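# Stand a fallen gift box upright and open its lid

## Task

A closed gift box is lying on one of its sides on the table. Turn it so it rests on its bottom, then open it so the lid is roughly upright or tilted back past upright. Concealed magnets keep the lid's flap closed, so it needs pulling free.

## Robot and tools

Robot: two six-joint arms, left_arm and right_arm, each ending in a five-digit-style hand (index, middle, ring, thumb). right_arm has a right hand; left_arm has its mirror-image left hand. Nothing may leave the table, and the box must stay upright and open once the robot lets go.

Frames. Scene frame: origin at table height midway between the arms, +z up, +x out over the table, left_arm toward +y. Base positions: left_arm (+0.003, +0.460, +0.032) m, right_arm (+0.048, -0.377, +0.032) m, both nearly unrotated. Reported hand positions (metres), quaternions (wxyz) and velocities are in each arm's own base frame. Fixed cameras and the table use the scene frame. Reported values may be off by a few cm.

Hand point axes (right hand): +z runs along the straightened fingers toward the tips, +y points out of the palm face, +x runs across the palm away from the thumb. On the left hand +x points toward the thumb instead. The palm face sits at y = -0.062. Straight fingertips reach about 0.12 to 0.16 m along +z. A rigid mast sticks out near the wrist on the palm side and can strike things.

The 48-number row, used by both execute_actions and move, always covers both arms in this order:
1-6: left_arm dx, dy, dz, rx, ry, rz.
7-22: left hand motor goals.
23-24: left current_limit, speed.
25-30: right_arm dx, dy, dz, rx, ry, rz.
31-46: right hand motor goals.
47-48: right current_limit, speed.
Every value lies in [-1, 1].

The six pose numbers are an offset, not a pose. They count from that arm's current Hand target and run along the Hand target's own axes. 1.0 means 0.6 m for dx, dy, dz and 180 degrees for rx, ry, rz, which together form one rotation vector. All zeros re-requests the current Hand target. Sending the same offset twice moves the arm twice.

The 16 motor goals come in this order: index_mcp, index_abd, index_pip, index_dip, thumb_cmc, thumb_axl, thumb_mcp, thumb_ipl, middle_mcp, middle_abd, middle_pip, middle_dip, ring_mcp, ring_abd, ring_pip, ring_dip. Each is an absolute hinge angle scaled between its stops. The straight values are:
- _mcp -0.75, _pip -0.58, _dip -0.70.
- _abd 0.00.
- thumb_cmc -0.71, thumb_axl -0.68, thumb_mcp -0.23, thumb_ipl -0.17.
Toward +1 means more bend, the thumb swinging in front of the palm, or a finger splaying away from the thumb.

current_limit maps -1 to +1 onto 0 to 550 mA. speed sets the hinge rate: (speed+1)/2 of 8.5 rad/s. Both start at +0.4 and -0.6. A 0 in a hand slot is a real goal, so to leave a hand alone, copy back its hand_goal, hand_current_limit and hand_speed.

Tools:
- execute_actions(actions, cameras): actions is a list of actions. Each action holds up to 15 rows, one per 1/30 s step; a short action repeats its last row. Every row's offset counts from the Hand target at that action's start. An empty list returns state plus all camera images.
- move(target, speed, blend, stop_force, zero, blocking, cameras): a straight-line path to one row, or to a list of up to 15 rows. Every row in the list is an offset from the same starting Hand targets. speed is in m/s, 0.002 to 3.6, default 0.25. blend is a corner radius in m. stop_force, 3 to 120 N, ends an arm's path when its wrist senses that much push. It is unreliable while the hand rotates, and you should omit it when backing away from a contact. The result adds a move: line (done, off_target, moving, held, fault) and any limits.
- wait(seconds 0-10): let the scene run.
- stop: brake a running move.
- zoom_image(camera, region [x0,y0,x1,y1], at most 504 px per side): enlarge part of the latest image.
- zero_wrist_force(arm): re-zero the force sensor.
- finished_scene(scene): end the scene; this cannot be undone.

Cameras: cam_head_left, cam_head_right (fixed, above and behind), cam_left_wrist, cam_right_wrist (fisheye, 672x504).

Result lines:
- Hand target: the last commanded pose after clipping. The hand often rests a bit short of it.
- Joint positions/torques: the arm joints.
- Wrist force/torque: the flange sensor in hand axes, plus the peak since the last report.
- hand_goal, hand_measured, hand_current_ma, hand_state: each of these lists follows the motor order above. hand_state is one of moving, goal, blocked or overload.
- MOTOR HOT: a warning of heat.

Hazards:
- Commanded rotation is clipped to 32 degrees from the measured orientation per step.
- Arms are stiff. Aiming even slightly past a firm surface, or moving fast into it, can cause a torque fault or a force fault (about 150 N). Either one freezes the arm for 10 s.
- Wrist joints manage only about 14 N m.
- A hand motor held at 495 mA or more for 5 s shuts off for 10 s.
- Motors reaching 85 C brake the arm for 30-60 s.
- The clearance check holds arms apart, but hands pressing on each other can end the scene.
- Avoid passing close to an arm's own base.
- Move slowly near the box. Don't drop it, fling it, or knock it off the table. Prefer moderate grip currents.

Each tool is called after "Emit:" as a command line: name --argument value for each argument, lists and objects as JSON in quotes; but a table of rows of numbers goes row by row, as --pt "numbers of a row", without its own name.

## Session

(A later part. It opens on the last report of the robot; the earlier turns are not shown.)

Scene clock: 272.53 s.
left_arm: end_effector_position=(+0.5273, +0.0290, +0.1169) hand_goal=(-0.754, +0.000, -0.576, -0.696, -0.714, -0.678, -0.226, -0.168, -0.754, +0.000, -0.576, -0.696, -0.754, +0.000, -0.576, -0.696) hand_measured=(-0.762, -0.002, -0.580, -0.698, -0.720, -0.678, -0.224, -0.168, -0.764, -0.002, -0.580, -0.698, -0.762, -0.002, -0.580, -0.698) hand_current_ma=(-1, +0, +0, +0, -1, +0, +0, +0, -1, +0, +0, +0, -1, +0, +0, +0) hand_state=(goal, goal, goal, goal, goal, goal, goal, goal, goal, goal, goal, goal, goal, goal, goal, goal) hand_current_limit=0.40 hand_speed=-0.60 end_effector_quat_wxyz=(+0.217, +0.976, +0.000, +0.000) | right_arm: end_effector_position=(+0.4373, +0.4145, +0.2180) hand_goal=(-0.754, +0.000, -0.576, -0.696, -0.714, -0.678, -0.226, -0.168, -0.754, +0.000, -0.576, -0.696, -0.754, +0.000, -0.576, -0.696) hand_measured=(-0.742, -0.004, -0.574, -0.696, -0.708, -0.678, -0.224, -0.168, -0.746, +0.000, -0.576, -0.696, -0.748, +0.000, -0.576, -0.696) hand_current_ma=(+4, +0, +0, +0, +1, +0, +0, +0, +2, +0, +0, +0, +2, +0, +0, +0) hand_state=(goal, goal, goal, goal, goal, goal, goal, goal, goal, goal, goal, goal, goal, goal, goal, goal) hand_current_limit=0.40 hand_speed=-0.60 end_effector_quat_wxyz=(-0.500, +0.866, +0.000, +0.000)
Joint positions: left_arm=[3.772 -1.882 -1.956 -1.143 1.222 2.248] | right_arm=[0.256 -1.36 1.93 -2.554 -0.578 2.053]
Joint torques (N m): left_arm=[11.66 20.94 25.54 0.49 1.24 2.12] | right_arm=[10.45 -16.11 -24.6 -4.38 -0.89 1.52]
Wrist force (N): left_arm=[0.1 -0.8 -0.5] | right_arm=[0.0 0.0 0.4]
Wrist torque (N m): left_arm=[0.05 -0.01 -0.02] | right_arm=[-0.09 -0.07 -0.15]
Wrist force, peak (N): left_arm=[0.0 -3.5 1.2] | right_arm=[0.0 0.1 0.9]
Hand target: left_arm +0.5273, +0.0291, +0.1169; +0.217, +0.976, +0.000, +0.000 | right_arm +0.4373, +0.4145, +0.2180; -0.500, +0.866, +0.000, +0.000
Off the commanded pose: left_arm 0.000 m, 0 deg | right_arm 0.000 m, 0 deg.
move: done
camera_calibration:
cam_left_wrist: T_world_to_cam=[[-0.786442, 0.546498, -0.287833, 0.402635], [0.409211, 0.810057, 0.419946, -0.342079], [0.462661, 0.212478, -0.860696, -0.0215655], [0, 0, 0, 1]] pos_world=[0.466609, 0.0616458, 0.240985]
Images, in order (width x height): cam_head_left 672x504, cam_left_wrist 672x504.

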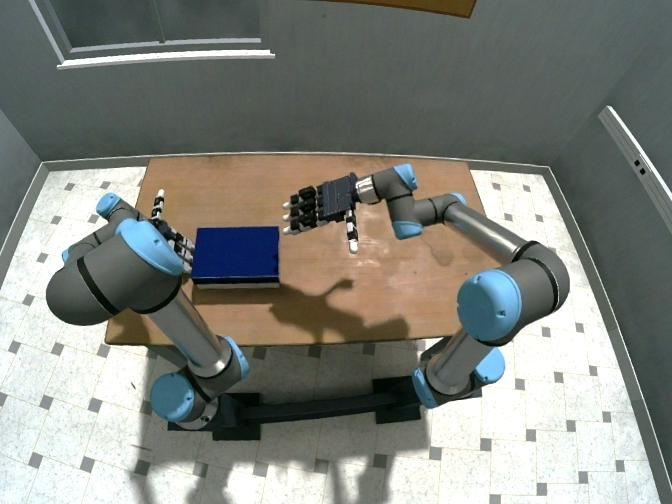

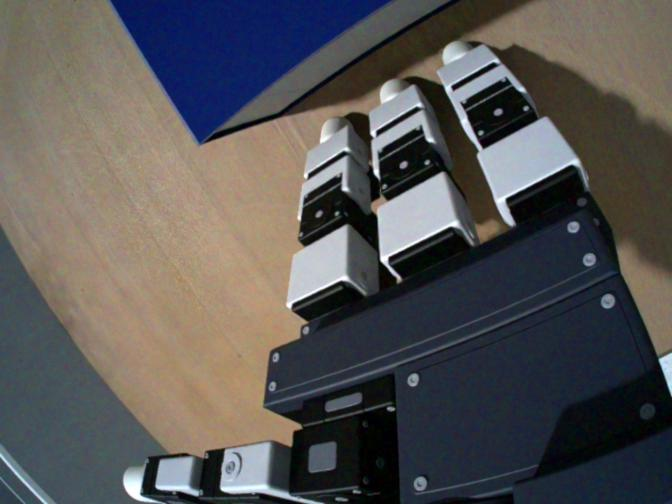

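Emit:
move --pt "-0.045 -0.05 -0.08 -0.0972 0 0 -0.754 0 -0.576 -0.696 -0.714 -0.678 -0.226 -0.168 -0.754 0 -0.576 -0.696 -0.754 0 -0.576 -0.696 0.4 -0.6 -0.031 0.1693 0.04 0 0 0 -0.754 0 -0.576 -0.696 -0.714 -0.678 -0.226 -0.168 -0.754 0 -0.576 -0.696 -0.754 0 -0.576 -0.696 0.4 -0.6" --pt "-0.0902 -0.0681 -0.1074 -0.1944 0 0 -0.754 0 -0.576 -0.696 -0.714 -0.678 -0.226 -0.168 -0.754 0 -0.576 -0.696 -0.754 0 -0.576 -0.696 0.4 -0.6 -0.031 0.3358 0.1516 0 0 0 -0.754 0 -0.576 -0.696 -0.714 -0.678 -0.226 -0.168 -0.754 0 -0.576 -0.696 -0.754 0 -0.576 -0.696 0.4 -0.6" --pt "-0.0902 -0.0681 -0.1074 -0.1944 0 0 -0.754 0 -0.576 -0.696 -0.714 -0.678 -0.226 -0.168 -0.754 0 -0.576 -0.696 -0.754 0 -0.576 -0.696 0.4 -0.6 -0.031 0.3108 0.1949 0 0 0 -0.754 0 -0.576 -0.696 -0.714 -0.678 -0.226 -0.168 -0.754 0 -0.576 -0.696 -0.754 0 -0.576 -0.696 0.4 -0.6" --speed '[0.3, 0.25, 0.06]' --blend '[0.02, 0.01, 0]' --cameras '["all"]'

Scene clock: 465.00 s.
left_arm: end_effector_position=(+0.4732, +0.0934, +0.1580) hand_goal=(-0.754, +0.000, -0.576, -0.696, -0.714, -0.678, -0.226, -0.168, -0.754, +0.000, -0.576, -0.696, -0.754, +0.000, -0.576, -0.696) hand_measured=(-0.762, -0.002, -0.580, -0.698, -0.720, -0.678, -0.224, -0.168, -0.762, -0.002, -0.580, -0.698, -0.762, -0.002, -0.580, -0.698) hand_current_ma=(-1, +0, +0, +0, -1, +0, +0, +0, -1, +0, +0, +0, -1, +0, +0, +0) hand_state=(goal, goal, goal, goal, goal, goal, goal, goal, goal, goal, goal, goal, goal, goal, goal, goal) hand_current_limit=0.40 hand_speed=-0.60 end_effector_quat_wxyz=(+0.500, +0.866, +0.000, +0.000) | right_arm: end_effector_position=(+0.4187, +0.4224, -0.0019) hand_goal=(-0.754, +0.000, -0.576, -0.696, -0.714, -0.678, -0.226, -0.168, -0.754, +0.000, -0.576, -0.696, -0.754, +0.000, -0.576, -0.696) hand_measured=(-0.742, -0.004, -0.574, -0.696, -0.708, -0.678, -0.224, -0.168, -0.746, +0.000, -0.576, -0.696, -0.746, +0.000, -0.576, -0.696) hand_current_ma=(+4, +0, +0, +0, +1, +0, +0, +0, +2, +0, +0, +0, +2, +0, +0, +0) hand_state=(goal, goal, goal, goal, goal, goal, goal, goal, goal, goal, goal, goal, goal, goal, goal, goal) hand_current_limit=0.40 hand_speed=-0.60 end_effector_quat_wxyz=(-0.500, +0.866, +0.000, +0.000)
Joint positions: left_arm=[4.02 -2.043 -1.83 -1.767 0.985 2.749] | right_arm=[0.281 -0.932 2.098 -3.184 -0.588 2.094]
Joint torques (N m): left_arm=[11.83 27.14 23.12 -1.12 -2.64 2.12] | right_arm=[9.49 -22.06 -16.73 -4.81 -0.99 1.56]
Wrist force (N): left_arm=[0.2 -1.5 -0.5] | right_arm=[-0.1 -0.5 0.7]
Wrist torque (N m): left_arm=[0.07 -0.01 0.02] | right_arm=[-0.22 -0.06 -0.18]
Wrist force, peak (N): left_arm=[0.0 -1.9 -0.5] | right_arm=[-0.2 1.0 1.1]
Hand target: left_arm +0.4732, +0.0934, +0.1580; +0.500, +0.866, +0.000, +0.000 | right_arm +0.4187, +0.4225, -0.0019; -0.500, +0.866, +0.000, +0.000
Off the commanded pose: left_arm 0.000 m, 0 deg | right_arm 0.000 m, 0 deg.
move: done
camera_calibration:
cam_left_wrist: T_world_to_cam=[[-0.78645, 0.282589, -0.549218, 0.402721], [0.409185, 0.904451, -0.120563, -0.312735], [0.462671, -0.319549, -0.826937, 0.0695464], [0, 0, 0, 1]] pos_world=[0.412509, 0.191273, 0.240987]
cam_right_wrist: T_world_to_cam=[[-0.767694, -0.381095, -0.515181, 0.506347], [-0.39858, -0.345543, 0.84955, 0.267098], [-0.501777, 0.857535, 0.113374, -0.0198918], [0, 0, 0, 1]] pos_world=[0.485198, 0.302318, 0.0362034]

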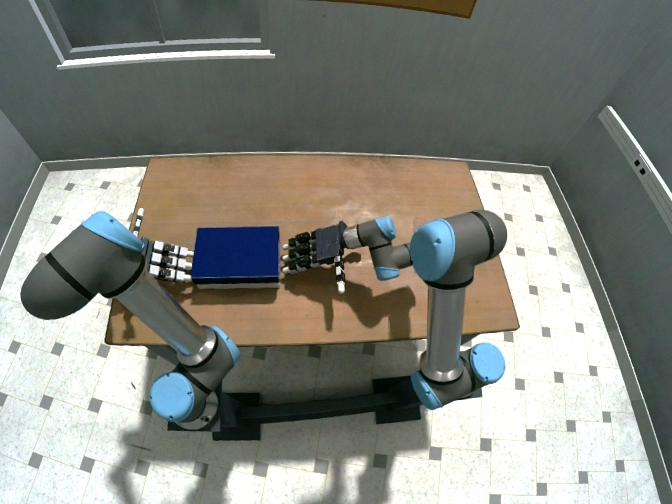

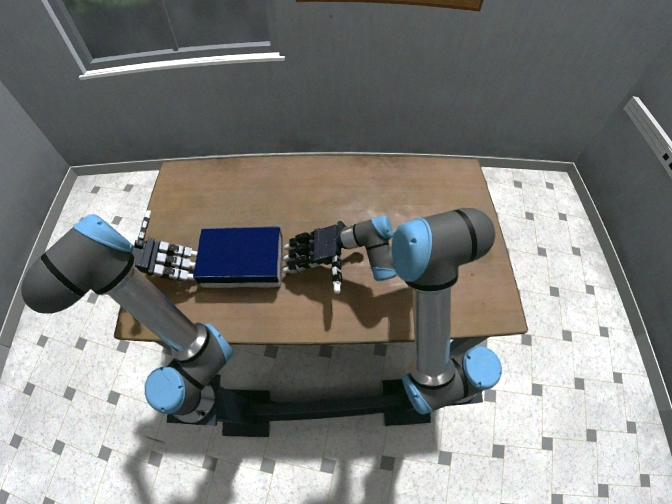

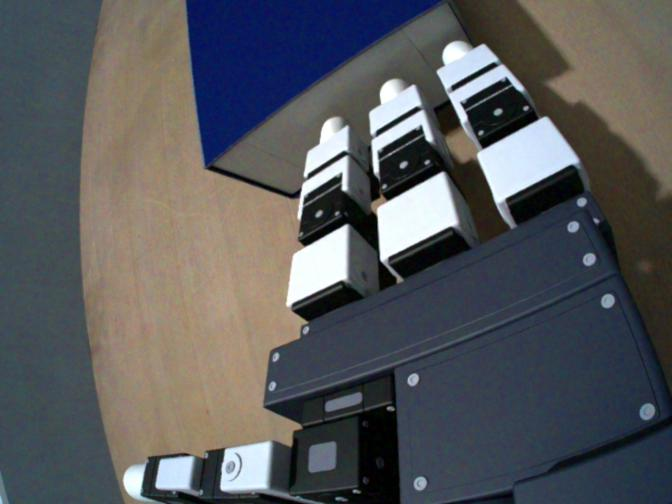

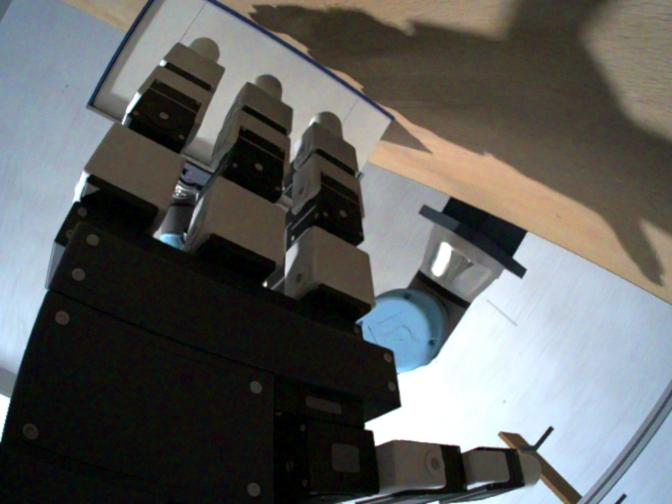

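Emit:
zoom_image --camera "cam_right_wrist" --region '[80, 0, 430, 180]'

Emit:
zoom_image --camera "cam_left_wrist" --region '[180, 0, 500, 200]'

Scaled by 1.440 from the camera's 672x504 image, which has a finer 960x720 frame.

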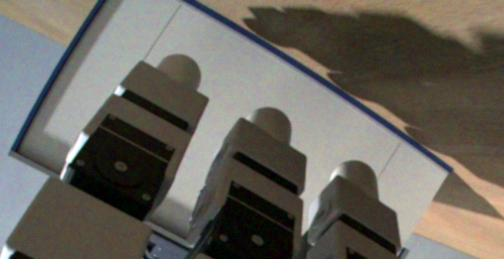

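Scaled by 1.575 from the camera's 672x504 image, which has a finer 960x720 frame.

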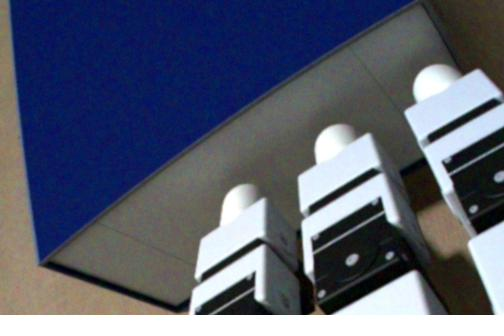

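Emit:
move --target '[0,0.0167,0.0289,0,0,0,-0.754,0,-0.576,-0.696,-0.714,-0.678,-0.226,-0.168,-0.754,0,-0.576,-0.696,-0.754,0,-0.576,-0.696,0.4,-0.6,0,-0.0167,0.0289,0,0,0,-0.754,0,-0.576,-0.696,-0.714,-0.678,-0.226,-0.168,-0.754,0,-0.576,-0.696,-0.754,0,-0.576,-0.696,0.4,-0.6]' --speed 0.012 --stop_force 3 --cameras '["cam_head_left", "cam_left_wrist"]'

Scene clock: 478.87 s.
left_arm: end_effector_position=(+0.4732, +0.0832, +0.1580) hand_goal=(-0.754, +0.000, -0.576, -0.696, -0.714, -0.678, -0.226, -0.168, -0.754, +0.000, -0.576, -0.696, -0.754, +0.000, -0.576, -0.696) hand_measured=(-0.762, +0.000, -0.580, -0.698, -0.720, -0.678, -0.224, -0.168, -0.764, +0.000, -0.580, -0.698, -0.762, +0.004, -0.580, -0.696) hand_current_ma=(-1, +0, +0, +0, -1, +0, +0, +0, -1, +0, +0, +0, -1, +0, +0, +0) hand_state=(goal, goal, goal, goal, goal, goal, goal, goal, goal, goal, goal, goal, goal, goal, goal, goal) hand_current_limit=0.40 hand_speed=-0.60 end_effector_quat_wxyz=(+0.500, +0.866, +0.000, +0.000) | right_arm: end_effector_position=(+0.4187, +0.4327, -0.0019) hand_goal=(-0.754, +0.000, -0.576, -0.696, -0.714, -0.678, -0.226, -0.168, -0.754, +0.000, -0.576, -0.696, -0.754, +0.000, -0.576, -0.696) hand_measured=(-0.742, -0.002, -0.574, -0.698, -0.708, -0.678, -0.224, -0.168, -0.746, +0.000, -0.576, -0.696, -0.746, +0.000, -0.576, -0.696) hand_current_ma=(+5, +0, +0, +0, +1, +0, +0, +0, +2, +0, +0, +0, +2, +0, +0, +0) hand_state=(goal, goal, goal, goal, goal, goal, goal, goal, goal, goal, goal, goal, goal, goal, goal, goal) hand_current_limit=0.40 hand_speed=-0.60 end_effector_quat_wxyz=(-0.500, +0.866, +0.000, +0.000)
Joint positions: left_arm=[4.008 -2.032 -1.85 -1.753 0.976 2.74] | right_arm=[0.301 -0.919 2.078 -3.203 -0.597 2.126]
Joint torques (N m): left_arm=[9.58 24.73 20.94 -1.39 1.28 2.14] | right_arm=[-10.15 -44.83 -3.49 -0.48 3.76 -1.43]
Wrist force (N): left_arm=[0.0 -1.7 -5.9] | right_arm=[-0.1 -0.2 -2.4]
Wrist torque (N m): left_arm=[0.46 -0.09 0.08] | right_arm=[0.04 -0.17 -0.03]
Wrist force, peak (N): left_arm=[-0.3 -2.7 -15.3] | right_arm=[0.0 0.0 -9.6]
Hand target: left_arm +0.4732, +0.0832, +0.1580; +0.500, +0.866, +0.000, +0.000 (not the last commanded pose) | right_arm +0.4187, +0.4327, -0.0019; -0.500, +0.866, +0.000, +0.000 (not the last commanded pose)
Off the commanded pose: left_arm 0.010 m, 0 deg | right_arm 0.010 m, 0 deg.
move: contact (left_arm, right_arm)
camera_calibration:
cam_left_wrist: T_world_to_cam=[[-0.786417, 0.28266, -0.549228, 0.405551], [0.409247, 0.904429, -0.120521, -0.303632], [0.462671, -0.31955, -0.826936, 0.0663189], [0, 0, 0, 1]] pos_world=[0.412509, 0.181173, 0.240988]
Images, in order (width x height): cam_head_left 672x504, cam_left_wrist 672x504.

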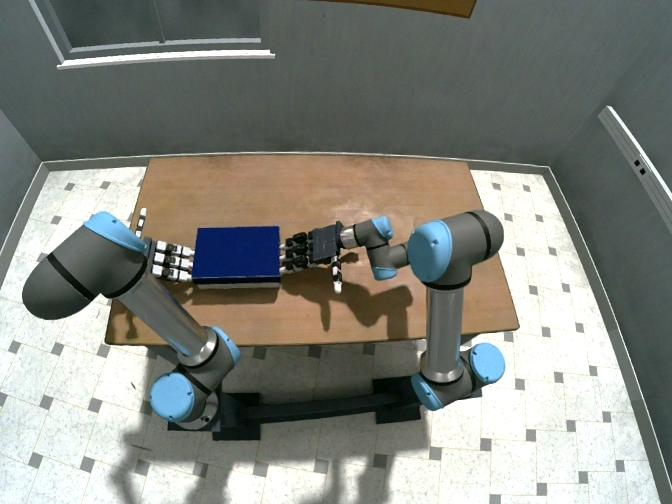

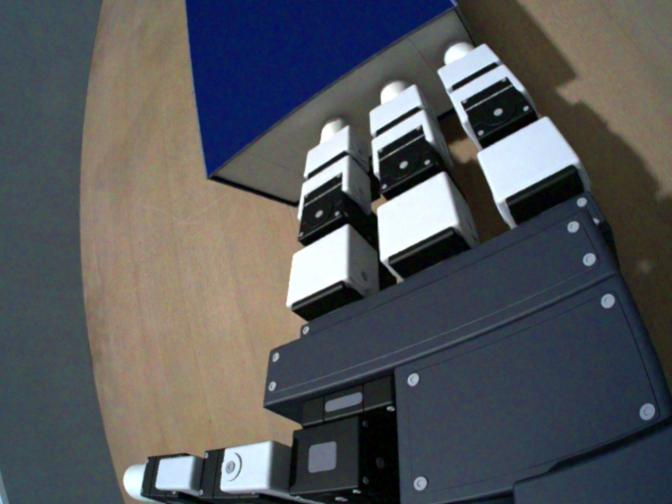

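Emit:
move --pt "0 -0.0008 -0.0014 0 0 0 -0.754 0 -0.576 -0.696 -0.714 -0.678 -0.226 -0.168 -0.754 0 -0.576 -0.696 -0.754 0 -0.576 -0.696 0.4 -0.6 0 0 0 0 0 0 -0.754 0 -0.576 -0.696 -0.714 -0.678 -0.226 -0.168 -0.754 0 -0.576 -0.696 -0.754 0 -0.576 -0.696 0.4 -0.6" --pt "0 0.0497 -0.0306 0 0 0 -0.754 0 -0.576 -0.696 -0.714 -0.678 -0.226 -0.168 -0.754 0 -0.576 -0.696 -0.754 0 -0.576 -0.696 0.4 -0.6 0 0 0 0 0 0 -0.754 0 -0.576 -0.696 -0.714 -0.678 -0.226 -0.168 -0.754 0 -0.576 -0.696 -0.754 0 -0.576 -0.696 0.4 -0.6" --speed 0.025 --stop_force 10 --cameras '["all"]'

Scene clock: 489.73 s.
left_arm: end_effector_position=(+0.4732, +0.0842, +0.1930) hand_goal=(-0.754, +0.000, -0.576, -0.696, -0.714, -0.678, -0.226, -0.168, -0.754, +0.000, -0.576, -0.696, -0.754, +0.000, -0.576, -0.696) hand_measured=(-0.778, +0.000, -0.588, -0.702, -0.720, -0.678, -0.224, -0.168, -0.780, +0.000, -0.588, -0.700, -0.778, +0.002, -0.588, -0.702) hand_current_ma=(-10, +0, -2, +0, -1, +0, +0, +0, -11, +0, -2, +0, -10, +0, -2, +0) hand_state=(blocked, goal, goal, goal, goal, goal, goal, goal, blocked, goal, goal, goal, blocked, goal, goal, goal) hand_current_limit=0.40 hand_speed=-0.60 end_effector_quat_wxyz=(+0.500, +0.866, +0.000, +0.000) | right_arm: end_effector_position=(+0.4187, +0.4327, -0.0019) hand_goal=(-0.754, +0.000, -0.576, -0.696, -0.714, -0.678, -0.226, -0.168, -0.754, +0.000, -0.576, -0.696, -0.754, +0.000, -0.576, -0.696) hand_measured=(-0.742, -0.002, -0.574, -0.698, -0.708, -0.678, -0.224, -0.168, -0.746, +0.000, -0.576, -0.696, -0.746, +0.000, -0.576, -0.696) hand_current_ma=(+5, +0, +0, +0, +1, +0, +0, +0, +2, +0, +0, +0, +2, +0, +0, +0) hand_state=(goal, goal, goal, goal, goal, goal, goal, goal, goal, goal, goal, goal, goal, goal, goal, goal) hand_current_limit=0.40 hand_speed=-0.60 end_effector_quat_wxyz=(-0.500, +0.866, +0.000, +0.000)
Joint positions: left_arm=[4.01 -1.978 -1.819 -1.839 0.977 2.741] | right_arm=[0.301 -0.919 2.078 -3.203 -0.597 2.126]
Joint torques (N m): left_arm=[9.98 44.49 24.14 -1.74 0.94 2.04] | right_arm=[-9.67 -45.35 -3.5 -1.02 3.62 -1.38]
Wrist force (N): left_arm=[0.1 -4.8 -1.5] | right_arm=[-0.1 -0.4 -1.1]
Wrist torque (N m): left_arm=[0.37 -0.01 0.08] | right_arm=[-0.07 -0.16 -0.02]
Wrist force, peak (N): left_arm=[0.0 -1.7 -6.5] | right_arm=[0.0 -0.3 -2.9]
Hand target: left_arm +0.4732, +0.0842, +0.1930; +0.500, +0.866, +0.000, +0.000 | right_arm +0.4187, +0.4327, -0.0019; -0.500, +0.866, +0.000, +0.000
Off the commanded pose: left_arm 0.000 m, 0 deg | right_arm 0.000 m, 0 deg.
move: done
camera_calibration:
cam_left_wrist: T_world_to_cam=[[-0.78645, 0.282589, -0.549218, 0.424515], [0.409185, 0.904451, -0.120563, -0.300285], [0.462671, -0.319549, -0.826937, 0.0955813], [0, 0, 0, 1]] pos_world=[0.412509, 0.182173, 0.275987]
cam_right_wrist: T_world_to_cam=[[-0.767655, -0.381161, -0.515191, 0.510275], [-0.398561, -0.345577, 0.849544, 0.270659], [-0.501852, 0.857492, 0.113367, -0.0286741], [0, 0, 0, 1]] pos_world=[0.485199, 0.312618, 0.0362034]

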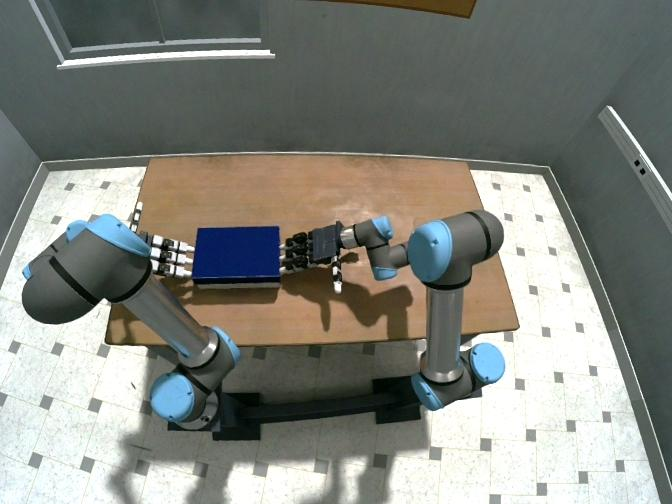

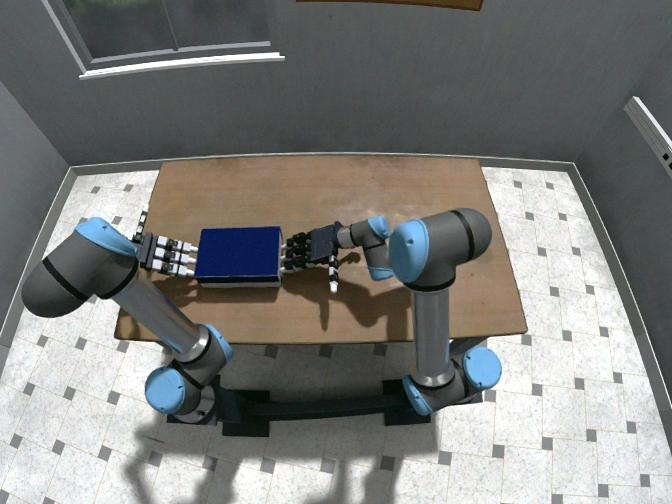

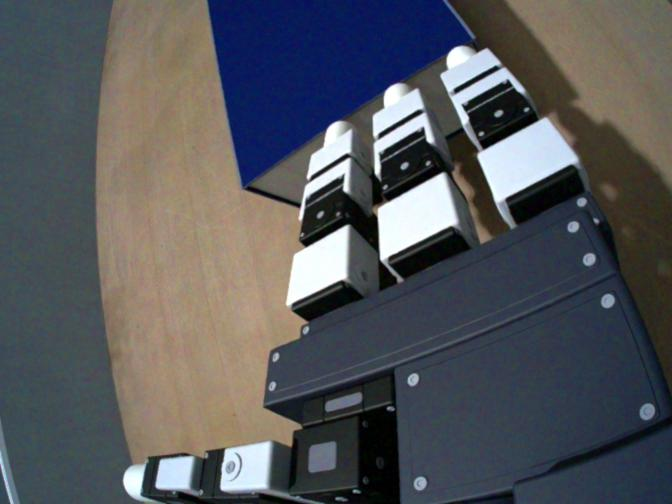

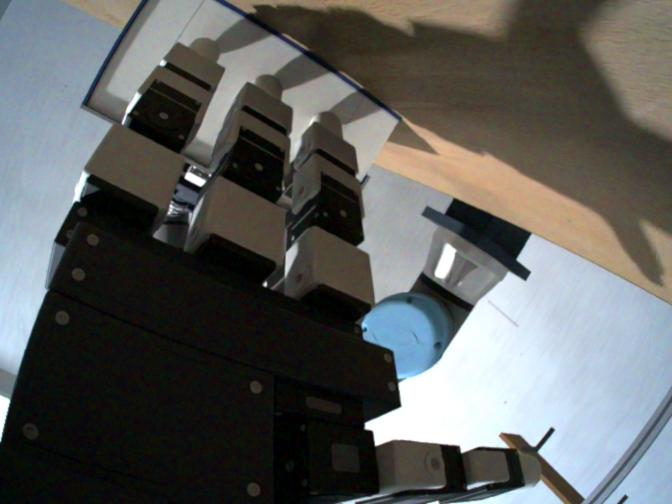

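Emit:
zoom_image --camera "cam_left_wrist" --region '[200, 0, 520, 220]'

Emit:
zoom_image --camera "cam_head_left" --region '[150, 200, 310, 310]'

Scaled by 1.575 from the camera's 672x504 image, which has a finer 960x720 frame.

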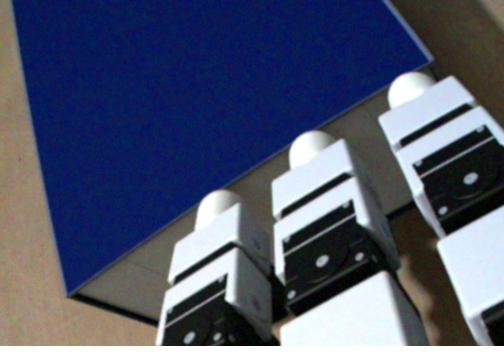

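Scaled by 3.150 from the camera's 672x504 image, which has a finer 960x720 frame.

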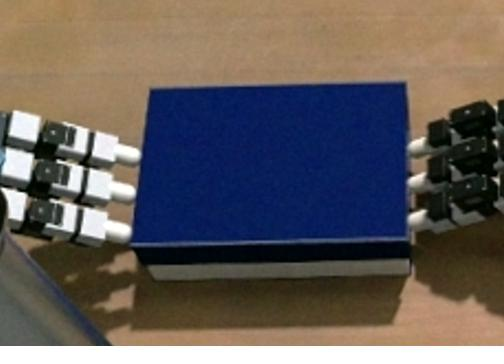

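Emit:
move --target '[0,0.0289,-0.0167,0,0,0,-0.754,0,-0.576,-0.696,-0.714,-0.678,-0.226,-0.168,-0.754,0,-0.576,-0.696,-0.754,0,-0.576,-0.696,0.6,-0.6,0,0,0,0,0,0,-0.754,0,-0.576,-0.696,-0.714,-0.678,-0.226,-0.168,-0.754,0,-0.576,-0.696,-0.754,0,-0.576,-0.696,0.4,-0.6]' --speed 0.02 --stop_force 10 --cameras '["cam_head_left", "cam_left_wrist", "cam_right_wrist"]'

Emit:
zoom_image --camera "cam_head_left" --region '[150, 200, 310, 310]'

Emit:
zoom_image --camera "cam_left_wrist" --region '[200, 0, 520, 220]'

Scene clock: 500.37 s.
left_arm: end_effector_position=(+0.4732, +0.0842, +0.2130) hand_goal=(-0.754, +0.000, -0.576, -0.696, -0.714, -0.678, -0.226, -0.168, -0.754, +0.000, -0.576, -0.696, -0.754, +0.000, -0.576, -0.696) hand_measured=(-0.772, +0.000, -0.582, -0.700, -0.720, -0.678, -0.224, -0.168, -0.774, +0.000, -0.584, -0.700, -0.772, +0.002, -0.582, -0.700) hand_current_ma=(-5, +0, -1, +0, -1, +0, +0, +0, -7, +0, -1, +0, -5, +0, -1, +0) hand_state=(goal, goal, goal, goal, goal, goal, goal, goal, blocked, goal, goal, goal, goal, goal, goal, goal) hand_current_limit=0.60 hand_speed=-0.60 end_effector_quat_wxyz=(+0.500, +0.866, +0.000, +0.000) | right_arm: end_effector_position=(+0.4187, +0.4327, -0.0019) hand_goal=(-0.754, +0.000, -0.576, -0.696, -0.714, -0.678, -0.226, -0.168, -0.754, +0.000, -0.576, -0.696, -0.754, +0.000, -0.576, -0.696) hand_measured=(-0.742, -0.002, -0.574, -0.698, -0.708, -0.678, -0.224, -0.168, -0.746, +0.000, -0.576, -0.696, -0.746, +0.000, -0.576, -0.696) hand_current_ma=(+5, +0, +0, +0, +1, +0, +0, +0, +2, +0, +0, +0, +2, +0, +0, +0) hand_state=(goal, goal, goal, goal, goal, goal, goal, goal, goal, goal, goal, goal, goal, goal, goal, goal) hand_current_limit=0.40 hand_speed=-0.60 end_effector_quat_wxyz=(-0.500, +0.866, +0.000, +0.000)
Joint positions: left_arm=[4.01 -1.95 -1.799 -1.887 0.977 2.741] | right_arm=[0.301 -0.919 2.078 -3.203 -0.597 2.126]
Joint torques (N m): left_arm=[8.47 43.3 25.12 -1.09 0.1 0.93] | right_arm=[-10.05 -44.56 -4.29 -2.58 2.57 -1.43]
Wrist force (N): left_arm=[-0.1 -2.0 -0.6] | right_arm=[0.0 -0.2 -1.2]
Wrist torque (N m): left_arm=[0.03 0.04 -0.01] | right_arm=[-0.04 -0.16 -0.01]
Wrist force, peak (N): left_arm=[0.0 -5.1 -1.9] | right_arm=[0.1 -0.6 -1.5]
Hand target: left_arm +0.4732, +0.0842, +0.2130; +0.500, +0.866, +0.000, +0.000 | right_arm +0.4187, +0.4327, -0.0019; -0.500, +0.866, +0.000, +0.000
Off the commanded pose: left_arm 0.000 m, 0 deg | right_arm 0.000 m, 0 deg.
move: done
camera_calibration:
cam_left_wrist: T_world_to_cam=[[-0.78645, 0.282589, -0.549218, 0.435499], [0.409185, 0.904451, -0.120563, -0.297874], [0.462671, -0.319549, -0.826937, 0.11212], [0, 0, 0, 1]] pos_world=[0.412509, 0.182173, 0.295987]
cam_right_wrist: T_world_to_cam=[[-0.767655, -0.381161, -0.515191, 0.510275], [-0.398561, -0.345577, 0.849544, 0.270659], [-0.501852, 0.857492, 0.113367, -0.0286741], [0, 0, 0, 1]] pos_world=[0.485199, 0.312618, 0.0362034]
Images, in order (width x height): cam_head_left 672x504, cam_left_wrist 672x504, cam_right_wrist 672x504.

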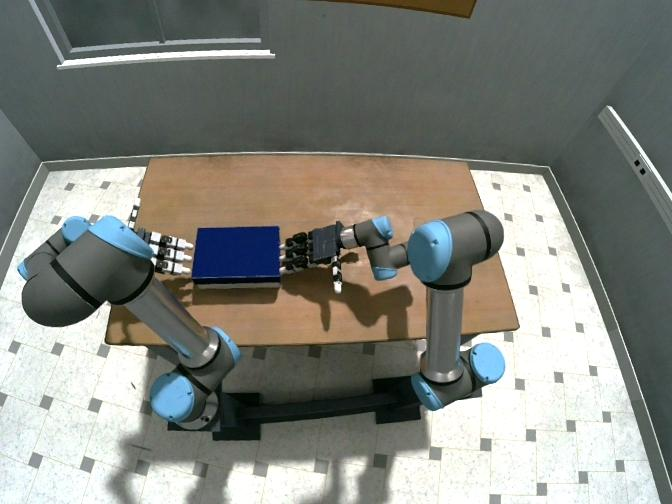

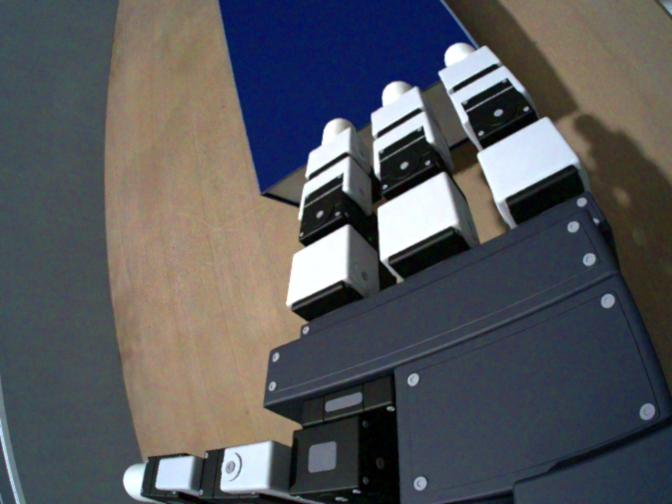

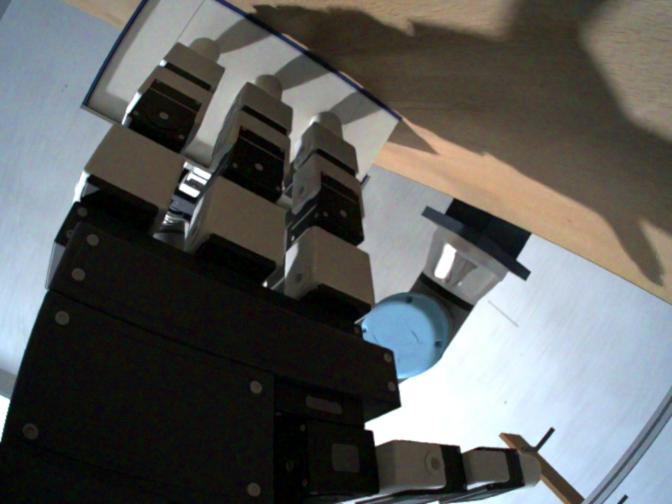

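Scaled by 3.150 from the camera's 672x504 image, which has a finer 960x720 frame.

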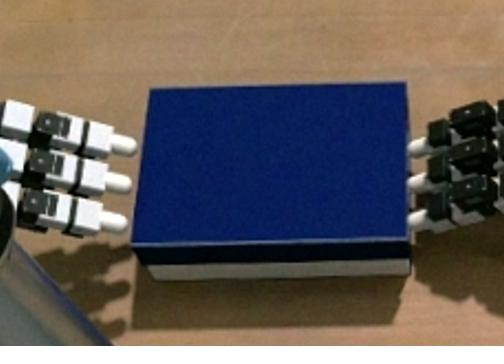

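Scaled by 1.575 from the camera's 672x504 image, which has a finer 960x720 frame.

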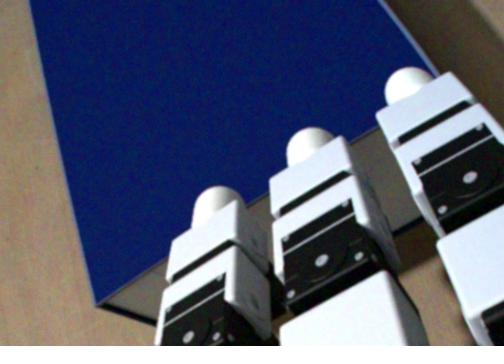

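Emit:
move --pt "0 -0.0375 -0.065 -0.05 0 0 -1 0 -0.576 -0.696 -0.714 -0.678 -0.226 -0.168 -1 0 -0.576 -0.696 -1 0 -0.576 -0.696 0.8 -0.6 0 0 0 0 0 0 -0.754 0 -0.576 -0.696 -0.714 -0.678 -0.226 -0.168 -0.754 0 -0.576 -0.696 -0.754 0 -0.576 -0.696 0.4 -0.6" --pt "-0.0117 -0.0870 -0.0121 -0.1 0 0 -1 0 -0.576 -0.696 -0.714 -0.678 -0.226 -0.168 -1 0 -0.576 -0.696 -1 0 -0.576 -0.696 0.8 -0.6 0 0 0 0 0 0 -0.754 0 -0.576 -0.696 -0.714 -0.678 -0.226 -0.168 -0.754 0 -0.576 -0.696 -0.754 0 -0.576 -0.696 0.4 -0.6" --speed 0.12 --blend 0.01 --cameras '["cam_head_left", "cam_left_wrist"]'

Emit:
zoom_image --camera "cam_left_wrist" --region '[200, 0, 600, 220]'

Scene clock: 622.10 s.
left_arm: end_effector_position=(+0.4662, +0.1166, +0.1715) hand_goal=(-1.000, +0.000, -0.576, -0.696, -0.714, -0.678, -0.226, -0.168, -1.000, +0.000, -0.576, -0.696, -1.000, +0.000, -0.576, -0.696) hand_measured=(-1.000, +0.000, -0.582, -0.700, -0.722, -0.678, -0.224, -0.168, -1.000, +0.000, -0.582, -0.698, -1.000, +0.002, -0.582, -0.700) hand_current_ma=(+0, +0, +0, +0, -1, +0, +0, +0, +0, +0, -1, +0, +0, +0, +0, +0) hand_state=(goal, goal, goal, goal, goal, goal, goal, goal, goal, goal, goal, goal, goal, goal, goal, goal) hand_current_limit=0.80 hand_speed=-0.60 end_effector_quat_wxyz=(+0.629, +0.777, +0.000, +0.000) | right_arm: end_effector_position=(+0.4187, +0.4327, -0.0019) hand_goal=(-0.754, +0.000, -0.576, -0.696, -0.714, -0.678, -0.226, -0.168, -0.754, +0.000, -0.576, -0.696, -0.754, +0.000, -0.576, -0.696) hand_measured=(-0.742, -0.002, -0.574, -0.698, -0.708, -0.678, -0.224, -0.168, -0.746, +0.000, -0.576, -0.696, -0.746, +0.000, -0.576, -0.696) hand_current_ma=(+5, +0, +0, +0, +1, +0, +0, +0, +2, +0, +0, +0, +2, +0, +0, +0) hand_state=(goal, goal, goal, goal, goal, goal, goal, goal, goal, goal, goal, goal, goal, goal, goal, goal) hand_current_limit=0.40 hand_speed=-0.60 end_effector_quat_wxyz=(-0.500, +0.866, +0.000, +0.000)
Joint positions: left_arm=[4.058 -2.196 -1.721 -2.104 0.933 2.983] | right_arm=[0.301 -0.919 2.078 -3.203 -0.597 2.126]
Joint torques (N m): left_arm=[-11.4 29.22 6.16 -2.08 -2.22 2.04] | right_arm=[-10.03 -44.44 -6.08 -4.16 1.88 -1.47]
Wrist force (N): left_arm=[0.5 -1.9 -1.2] | right_arm=[-0.3 -0.6 -1.1]
Wrist torque (N m): left_arm=[0.08 -0.08 0.05] | right_arm=[-0.10 -0.14 -0.04]
Wrist force, peak (N): left_arm=[0.4 -2.5 -1.0] | right_arm=[0.0 -0.6 -1.4]
Hand target: left_arm +0.4661, +0.1166, +0.1715; +0.629, +0.777, +0.000, +0.000 | right_arm +0.4187, +0.4327, -0.0019; -0.500, +0.866, +0.000, +0.000
Off the commanded pose: left_arm 0.000 m, 0 deg | right_arm 0.000 m, 0 deg.
move: done
camera_calibration:
cam_left_wrist: T_world_to_cam=[[-0.786454, 0.099241, -0.609624, 0.429705], [0.409189, 0.82305, -0.393895, -0.272888], [0.46266, -0.559232, -0.687899, 0.0955278], [0, 0, 0, 1]] pos_world=[0.405409, 0.235378, 0.220183]
Images, in order (width x height): cam_head_left 672x504, cam_left_wrist 672x504.

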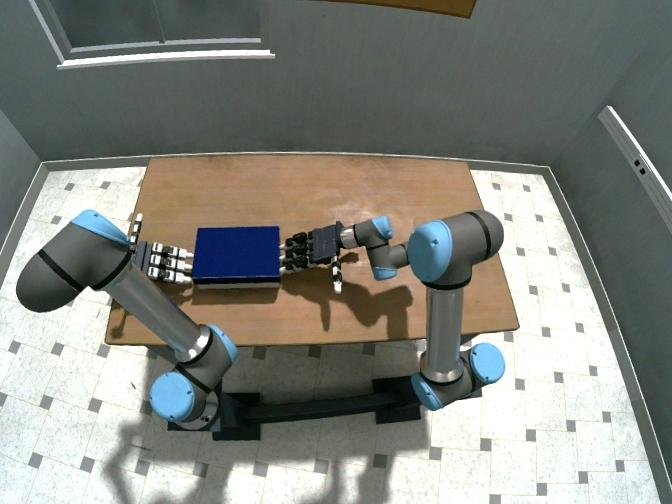

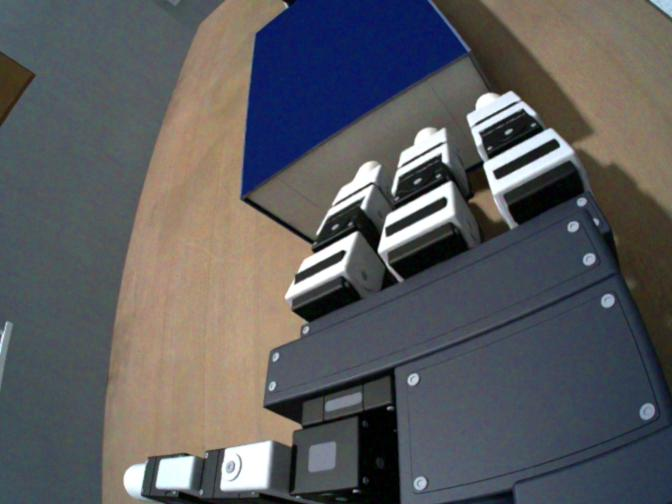

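Scaled by 1.260 from the camera's 672x504 image, which has a finer 960x720 frame.

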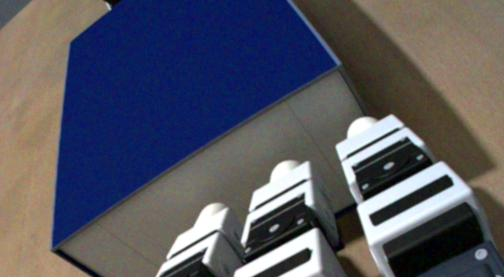

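Emit:
move --target '[0,0.0087,0.0408,0,0,0,-1,0,-0.576,-0.696,-0.714,-0.678,-0.226,-0.168,-1,0,-0.576,-0.696,-1,0,-0.576,-0.696,0.8,-0.6,0,0,0,0,0,0,-0.754,0,-0.576,-0.696,-0.714,-0.678,-0.226,-0.168,-0.754,0,-0.576,-0.696,-0.754,0,-0.576,-0.696,0.4,-0.6]' --speed 0.012 --stop_force 3 --cameras '["cam_left_wrist"]'

Emit:
zoom_image --camera "cam_left_wrist" --region '[200, 0, 600, 220]'

Scene clock: 629.80 s.
left_arm: end_effector_position=(+0.4661, +0.1056, +0.1715) hand_goal=(-1.000, +0.000, -0.576, -0.696, -0.714, -0.678, -0.226, -0.168, -1.000, +0.000, -0.576, -0.696, -1.000, +0.000, -0.576, -0.696) hand_measured=(-1.000, +0.000, -0.582, -0.700, -0.722, -0.678, -0.224, -0.168, -1.000, +0.000, -0.582, -0.698, -1.000, +0.002, -0.584, -0.700) hand_current_ma=(+0, +0, +0, +0, -1, +0, +0, +0, +0, +0, -1, +0, +0, +0, -1, +0) hand_state=(goal, goal, goal, goal, goal, goal, goal, goal, goal, goal, goal, goal, goal, goal, goal, goal) hand_current_limit=0.80 hand_speed=-0.60 end_effector_quat_wxyz=(+0.629, +0.777, +0.000, +0.000) | right_arm: end_effector_position=(+0.4187, +0.4327, -0.0019) hand_goal=(-0.754, +0.000, -0.576, -0.696, -0.714, -0.678, -0.226, -0.168, -0.754, +0.000, -0.576, -0.696, -0.754, +0.000, -0.576, -0.696) hand_measured=(-0.742, -0.002, -0.574, -0.698, -0.708, -0.678, -0.224, -0.168, -0.746, +0.000, -0.576, -0.696, -0.746, +0.000, -0.576, -0.696) hand_current_ma=(+5, +0, +0, +0, +1, +0, +0, +0, +2, +0, +0, +0, +2, +0, +0, +0) hand_state=(goal, goal, goal, goal, goal, goal, goal, goal, goal, goal, goal, goal, goal, goal, goal, goal) hand_current_limit=0.40 hand_speed=-0.60 end_effector_quat_wxyz=(-0.500, +0.866, +0.000, +0.000)
Joint positions: left_arm=[4.046 -2.184 -1.744 -2.091 0.921 2.979] | right_arm=[0.301 -0.919 2.078 -3.203 -0.597 2.126]
Joint torques (N m): left_arm=[11.34 29.7 21.79 -2.11 1.63 2.15] | right_arm=[-9.61 -44.34 -7.67 -4.11 1.05 -1.31]
Wrist force (N): left_arm=[0.7 -1.9 -2.3] | right_arm=[0.0 -0.3 -2.1]
Wrist torque (N m): left_arm=[0.21 -0.15 0.17] | right_arm=[0.01 -0.14 -0.02]
Wrist force, peak (N): left_arm=[0.4 -1.6 -4.7] | right_arm=[0.1 -0.2 -2.4]
Hand target: left_arm +0.4661, +0.1056, +0.1715; +0.629, +0.777, +0.000, +0.000 (not the last commanded pose) | right_arm +0.4187, +0.4327, -0.0019; -0.500, +0.866, +0.000, +0.000
Off the commanded pose: left_arm 0.014 m, 0 deg | right_arm 0.000 m, 0 deg.
move: contact (left_arm)
camera_calibration:
cam_left_wrist: T_world_to_cam=[[-0.786399, 0.099142, -0.609711, 0.430765], [0.409282, 0.822916, -0.394077, -0.26376], [0.462672, -0.559446, -0.687717, 0.0892541], [0, 0, 0, 1]] pos_world=[0.40541, 0.224278, 0.220082]
Images, in order (width x height): cam_left_wrist 672x504.

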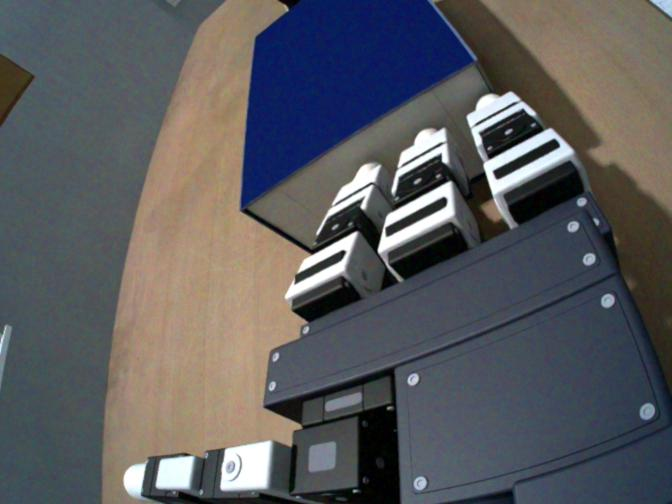

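Scaled by 1.260 from the camera's 672x504 image, which has a finer 960x720 frame.

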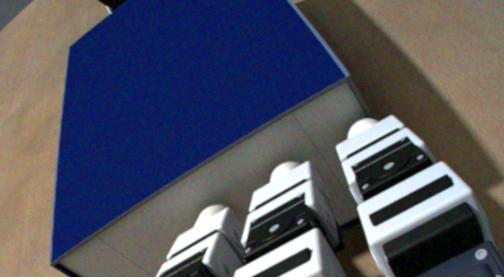

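Emit:
execute_actions --actions '[[[0,0.0148,-0.0024,0,0,0,-1,0,-0.576,-0.696,-0.714,-0.678,-0.226,-0.168,-1,0,-0.576,-0.696,-1,0,-0.576,-0.696,0.8,-0.6,0,0,0,0,0,0,-0.754,0,-0.576,-0.696,-0.714,-0.678,-0.226,-0.168,-0.754,0,-0.576,-0.696,-0.754,0,-0.576,-0.696,0.4,-0.6],[0,0.0395,-0.0064,0,0,0,-1,0,-0.576,-0.696,-0.714,-0.678,-0.226,-0.168,-1,0,-0.576,-0.696,-1,0,-0.576,-0.696,0.8,-0.6,0,0,0,0,0,0,-0.754,0,-0.576,-0.696,-0.714,-0.678,-0.226,-0.168,-0.754,0,-0.576,-0.696,-0.754,0,-0.576,-0.696,0.4,-0.6],[0,0.0692,-0.0111,0,0,0,-1,0,-0.576,-0.696,-0.714,-0.678,-0.226,-0.168,-1,0,-0.576,-0.696,-1,0,-0.576,-0.696,0.8,-0.6,0,0,0,0,0,0,-0.754,0,-0.576,-0.696,-0.714,-0.678,-0.226,-0.168,-0.754,0,-0.576,-0.696,-0.754,0,-0.576,-0.696,0.4,-0.6],[0,0.0988,-0.0159,0,0,0,-1,0,-0.576,-0.696,-0.714,-0.678,-0.226,-0.168,-1,0,-0.576,-0.696,-1,0,-0.576,-0.696,0.8,-0.6,0,0,0,0,0,0,-0.754,0,-0.576,-0.696,-0.714,-0.678,-0.226,-0.168,-0.754,0,-0.576,-0.696,-0.754,0,-0.576,-0.696,0.4,-0.6]]]' --cameras '["all"]'

Emit:
zoom_image --camera "cam_left_wrist" --region '[200, 0, 600, 220]'

Scene clock: 645.73 s.
left_arm: end_effector_position=(+0.4662, +0.1026, +0.2313) hand_goal=(-1.000, +0.000, -0.576, -0.696, -0.714, -0.678, -0.226, -0.168, -1.000, +0.000, -0.576, -0.696, -1.000, +0.000, -0.576, -0.696) hand_measured=(-1.000, +0.000, -0.582, -0.700, -0.724, -0.678, -0.224, -0.168, -1.000, +0.000, -0.584, -0.700, -1.000, -0.002, -0.582, -0.700) hand_current_ma=(+0, +0, -1, +0, -1, +0, +0, +0, +0, +0, -1, +0, +0, +0, -1, +0) hand_state=(goal, goal, goal, goal, goal, goal, goal, goal, goal, goal, goal, goal, goal, goal, goal, goal) hand_current_limit=0.80 hand_speed=-0.60 end_effector_quat_wxyz=(+0.629, +0.777, +0.000, +0.000) | right_arm: end_effector_position=(+0.4187, +0.4327, -0.0019) hand_goal=(-0.754, +0.000, -0.576, -0.696, -0.714, -0.678, -0.226, -0.168, -0.754, +0.000, -0.576, -0.696, -0.754, +0.000, -0.576, -0.696) hand_measured=(-0.742, -0.002, -0.574, -0.698, -0.708, -0.678, -0.224, -0.168, -0.746, +0.000, -0.576, -0.696, -0.746, +0.000, -0.576, -0.696) hand_current_ma=(+5, +0, +0, +0, +1, +0, +0, +0, +2, +0, +0, +0, +2, +0, +0, +0) hand_state=(goal, goal, goal, goal, goal, goal, goal, goal, goal, goal, goal, goal, goal, goal, goal, goal) hand_current_limit=0.40 hand_speed=-0.60 end_effector_quat_wxyz=(-0.500, +0.866, +0.000, +0.000)
Joint positions: left_arm=[4.042 -2.086 -1.714 -2.218 0.918 2.978] | right_arm=[0.301 -0.919 2.078 -3.203 -0.597 2.126]
Joint torques (N m): left_arm=[-10.89 46.17 22.97 -2 -0.56 2.04] | right_arm=[-9.04 -44.89 -8.7 -4.2 0.41 -1.25]
Wrist force (N): left_arm=[0.2 -2.0 -1.0] | right_arm=[0.2 -0.4 0.9]
Wrist torque (N m): left_arm=[0.04 -0.02 0.09] | right_arm=[-0.22 -0.11 0.01]
Wrist force, peak (N): left_arm=[0.6 -5.3 -1.2] | right_arm=[-0.2 0.0 -3.5]
Hand target: left_arm +0.4661, +0.1026, +0.2314; +0.629, +0.777, +0.000, +0.000 | right_arm +0.4187, +0.4327, -0.0019; -0.500, +0.866, +0.000, +0.000
Off the commanded pose: left_arm 0.000 m, 0 deg | right_arm 0.000 m, 0 deg.
Step readings (end_effector_position of left_arm | right_arm):
0: (+0.4661, +0.1056, +0.1715) | (+0.4187, +0.4327, -0.0019)
1: (+0.4661, +0.1056, +0.1715) | (+0.4187, +0.4327, -0.0019)
2: (+0.4661, +0.1055, +0.1724) | (+0.4187, +0.4327, -0.0019)
4: (+0.4662, +0.1052, +0.1824) | (+0.4187, +0.4327, -0.0019)
8: (+0.4662, +0.1032, +0.2130) | (+0.4187, +0.4327, -0.0019)
15: (+0.4662, +0.1026, +0.2295) | (+0.4187, +0.4327, -0.0019)
camera_calibration:
cam_left_wrist: T_world_to_cam=[[-0.786399, 0.0990242, -0.60973, 0.467615], [0.409192, 0.822949, -0.394103, -0.237649], [0.46275, -0.559419, -0.687686, 0.128724], [0, 0, 0, 1]] pos_world=[0.405409, 0.221278, 0.279982]
cam_right_wrist: T_world_to_cam=[[-0.767655, -0.381161, -0.515191, 0.510275], [-0.398561, -0.345577, 0.849544, 0.270659], [-0.501852, 0.857492, 0.113367, -0.0286741], [0, 0, 0, 1]] pos_world=[0.485199, 0.312618, 0.0362034]

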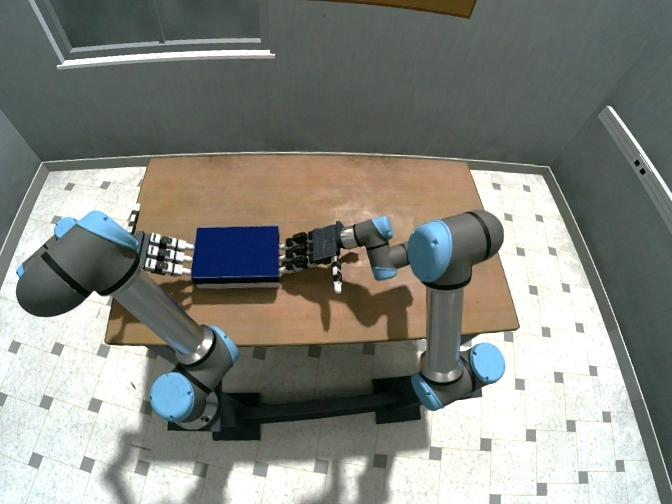

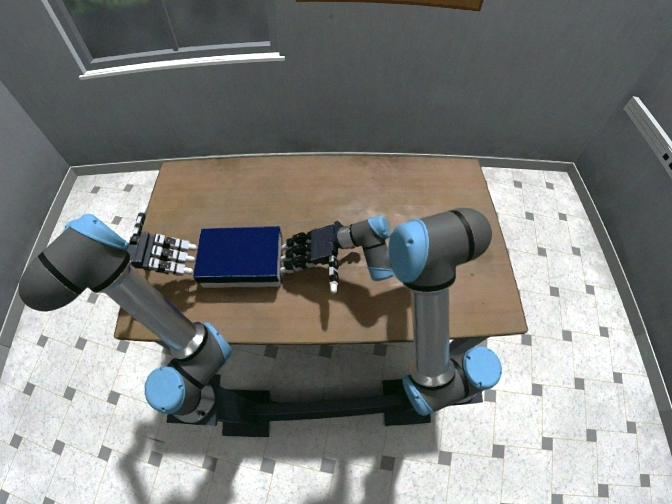

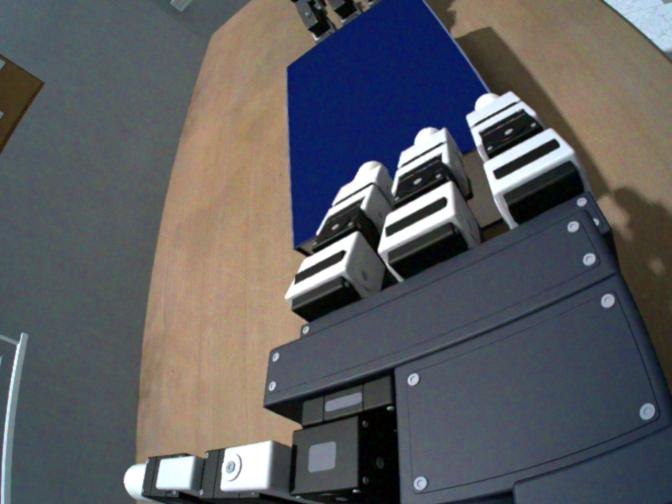

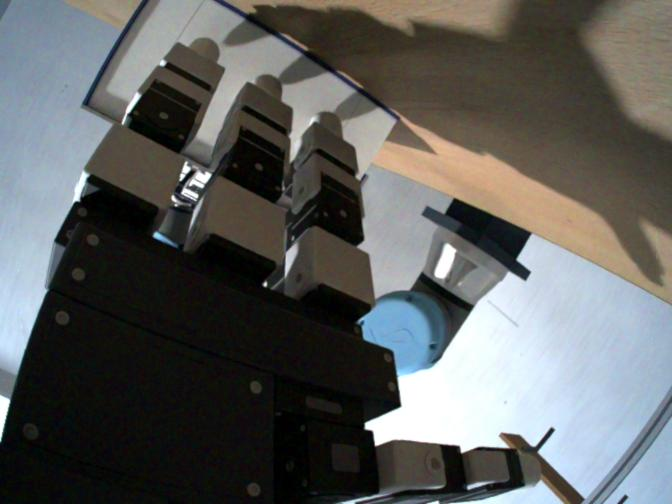

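Scaled by 1.260 from the camera's 672x504 image, which has a finer 960x720 frame.

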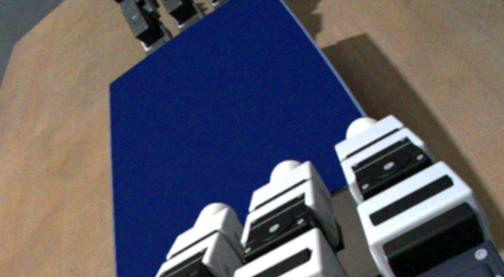

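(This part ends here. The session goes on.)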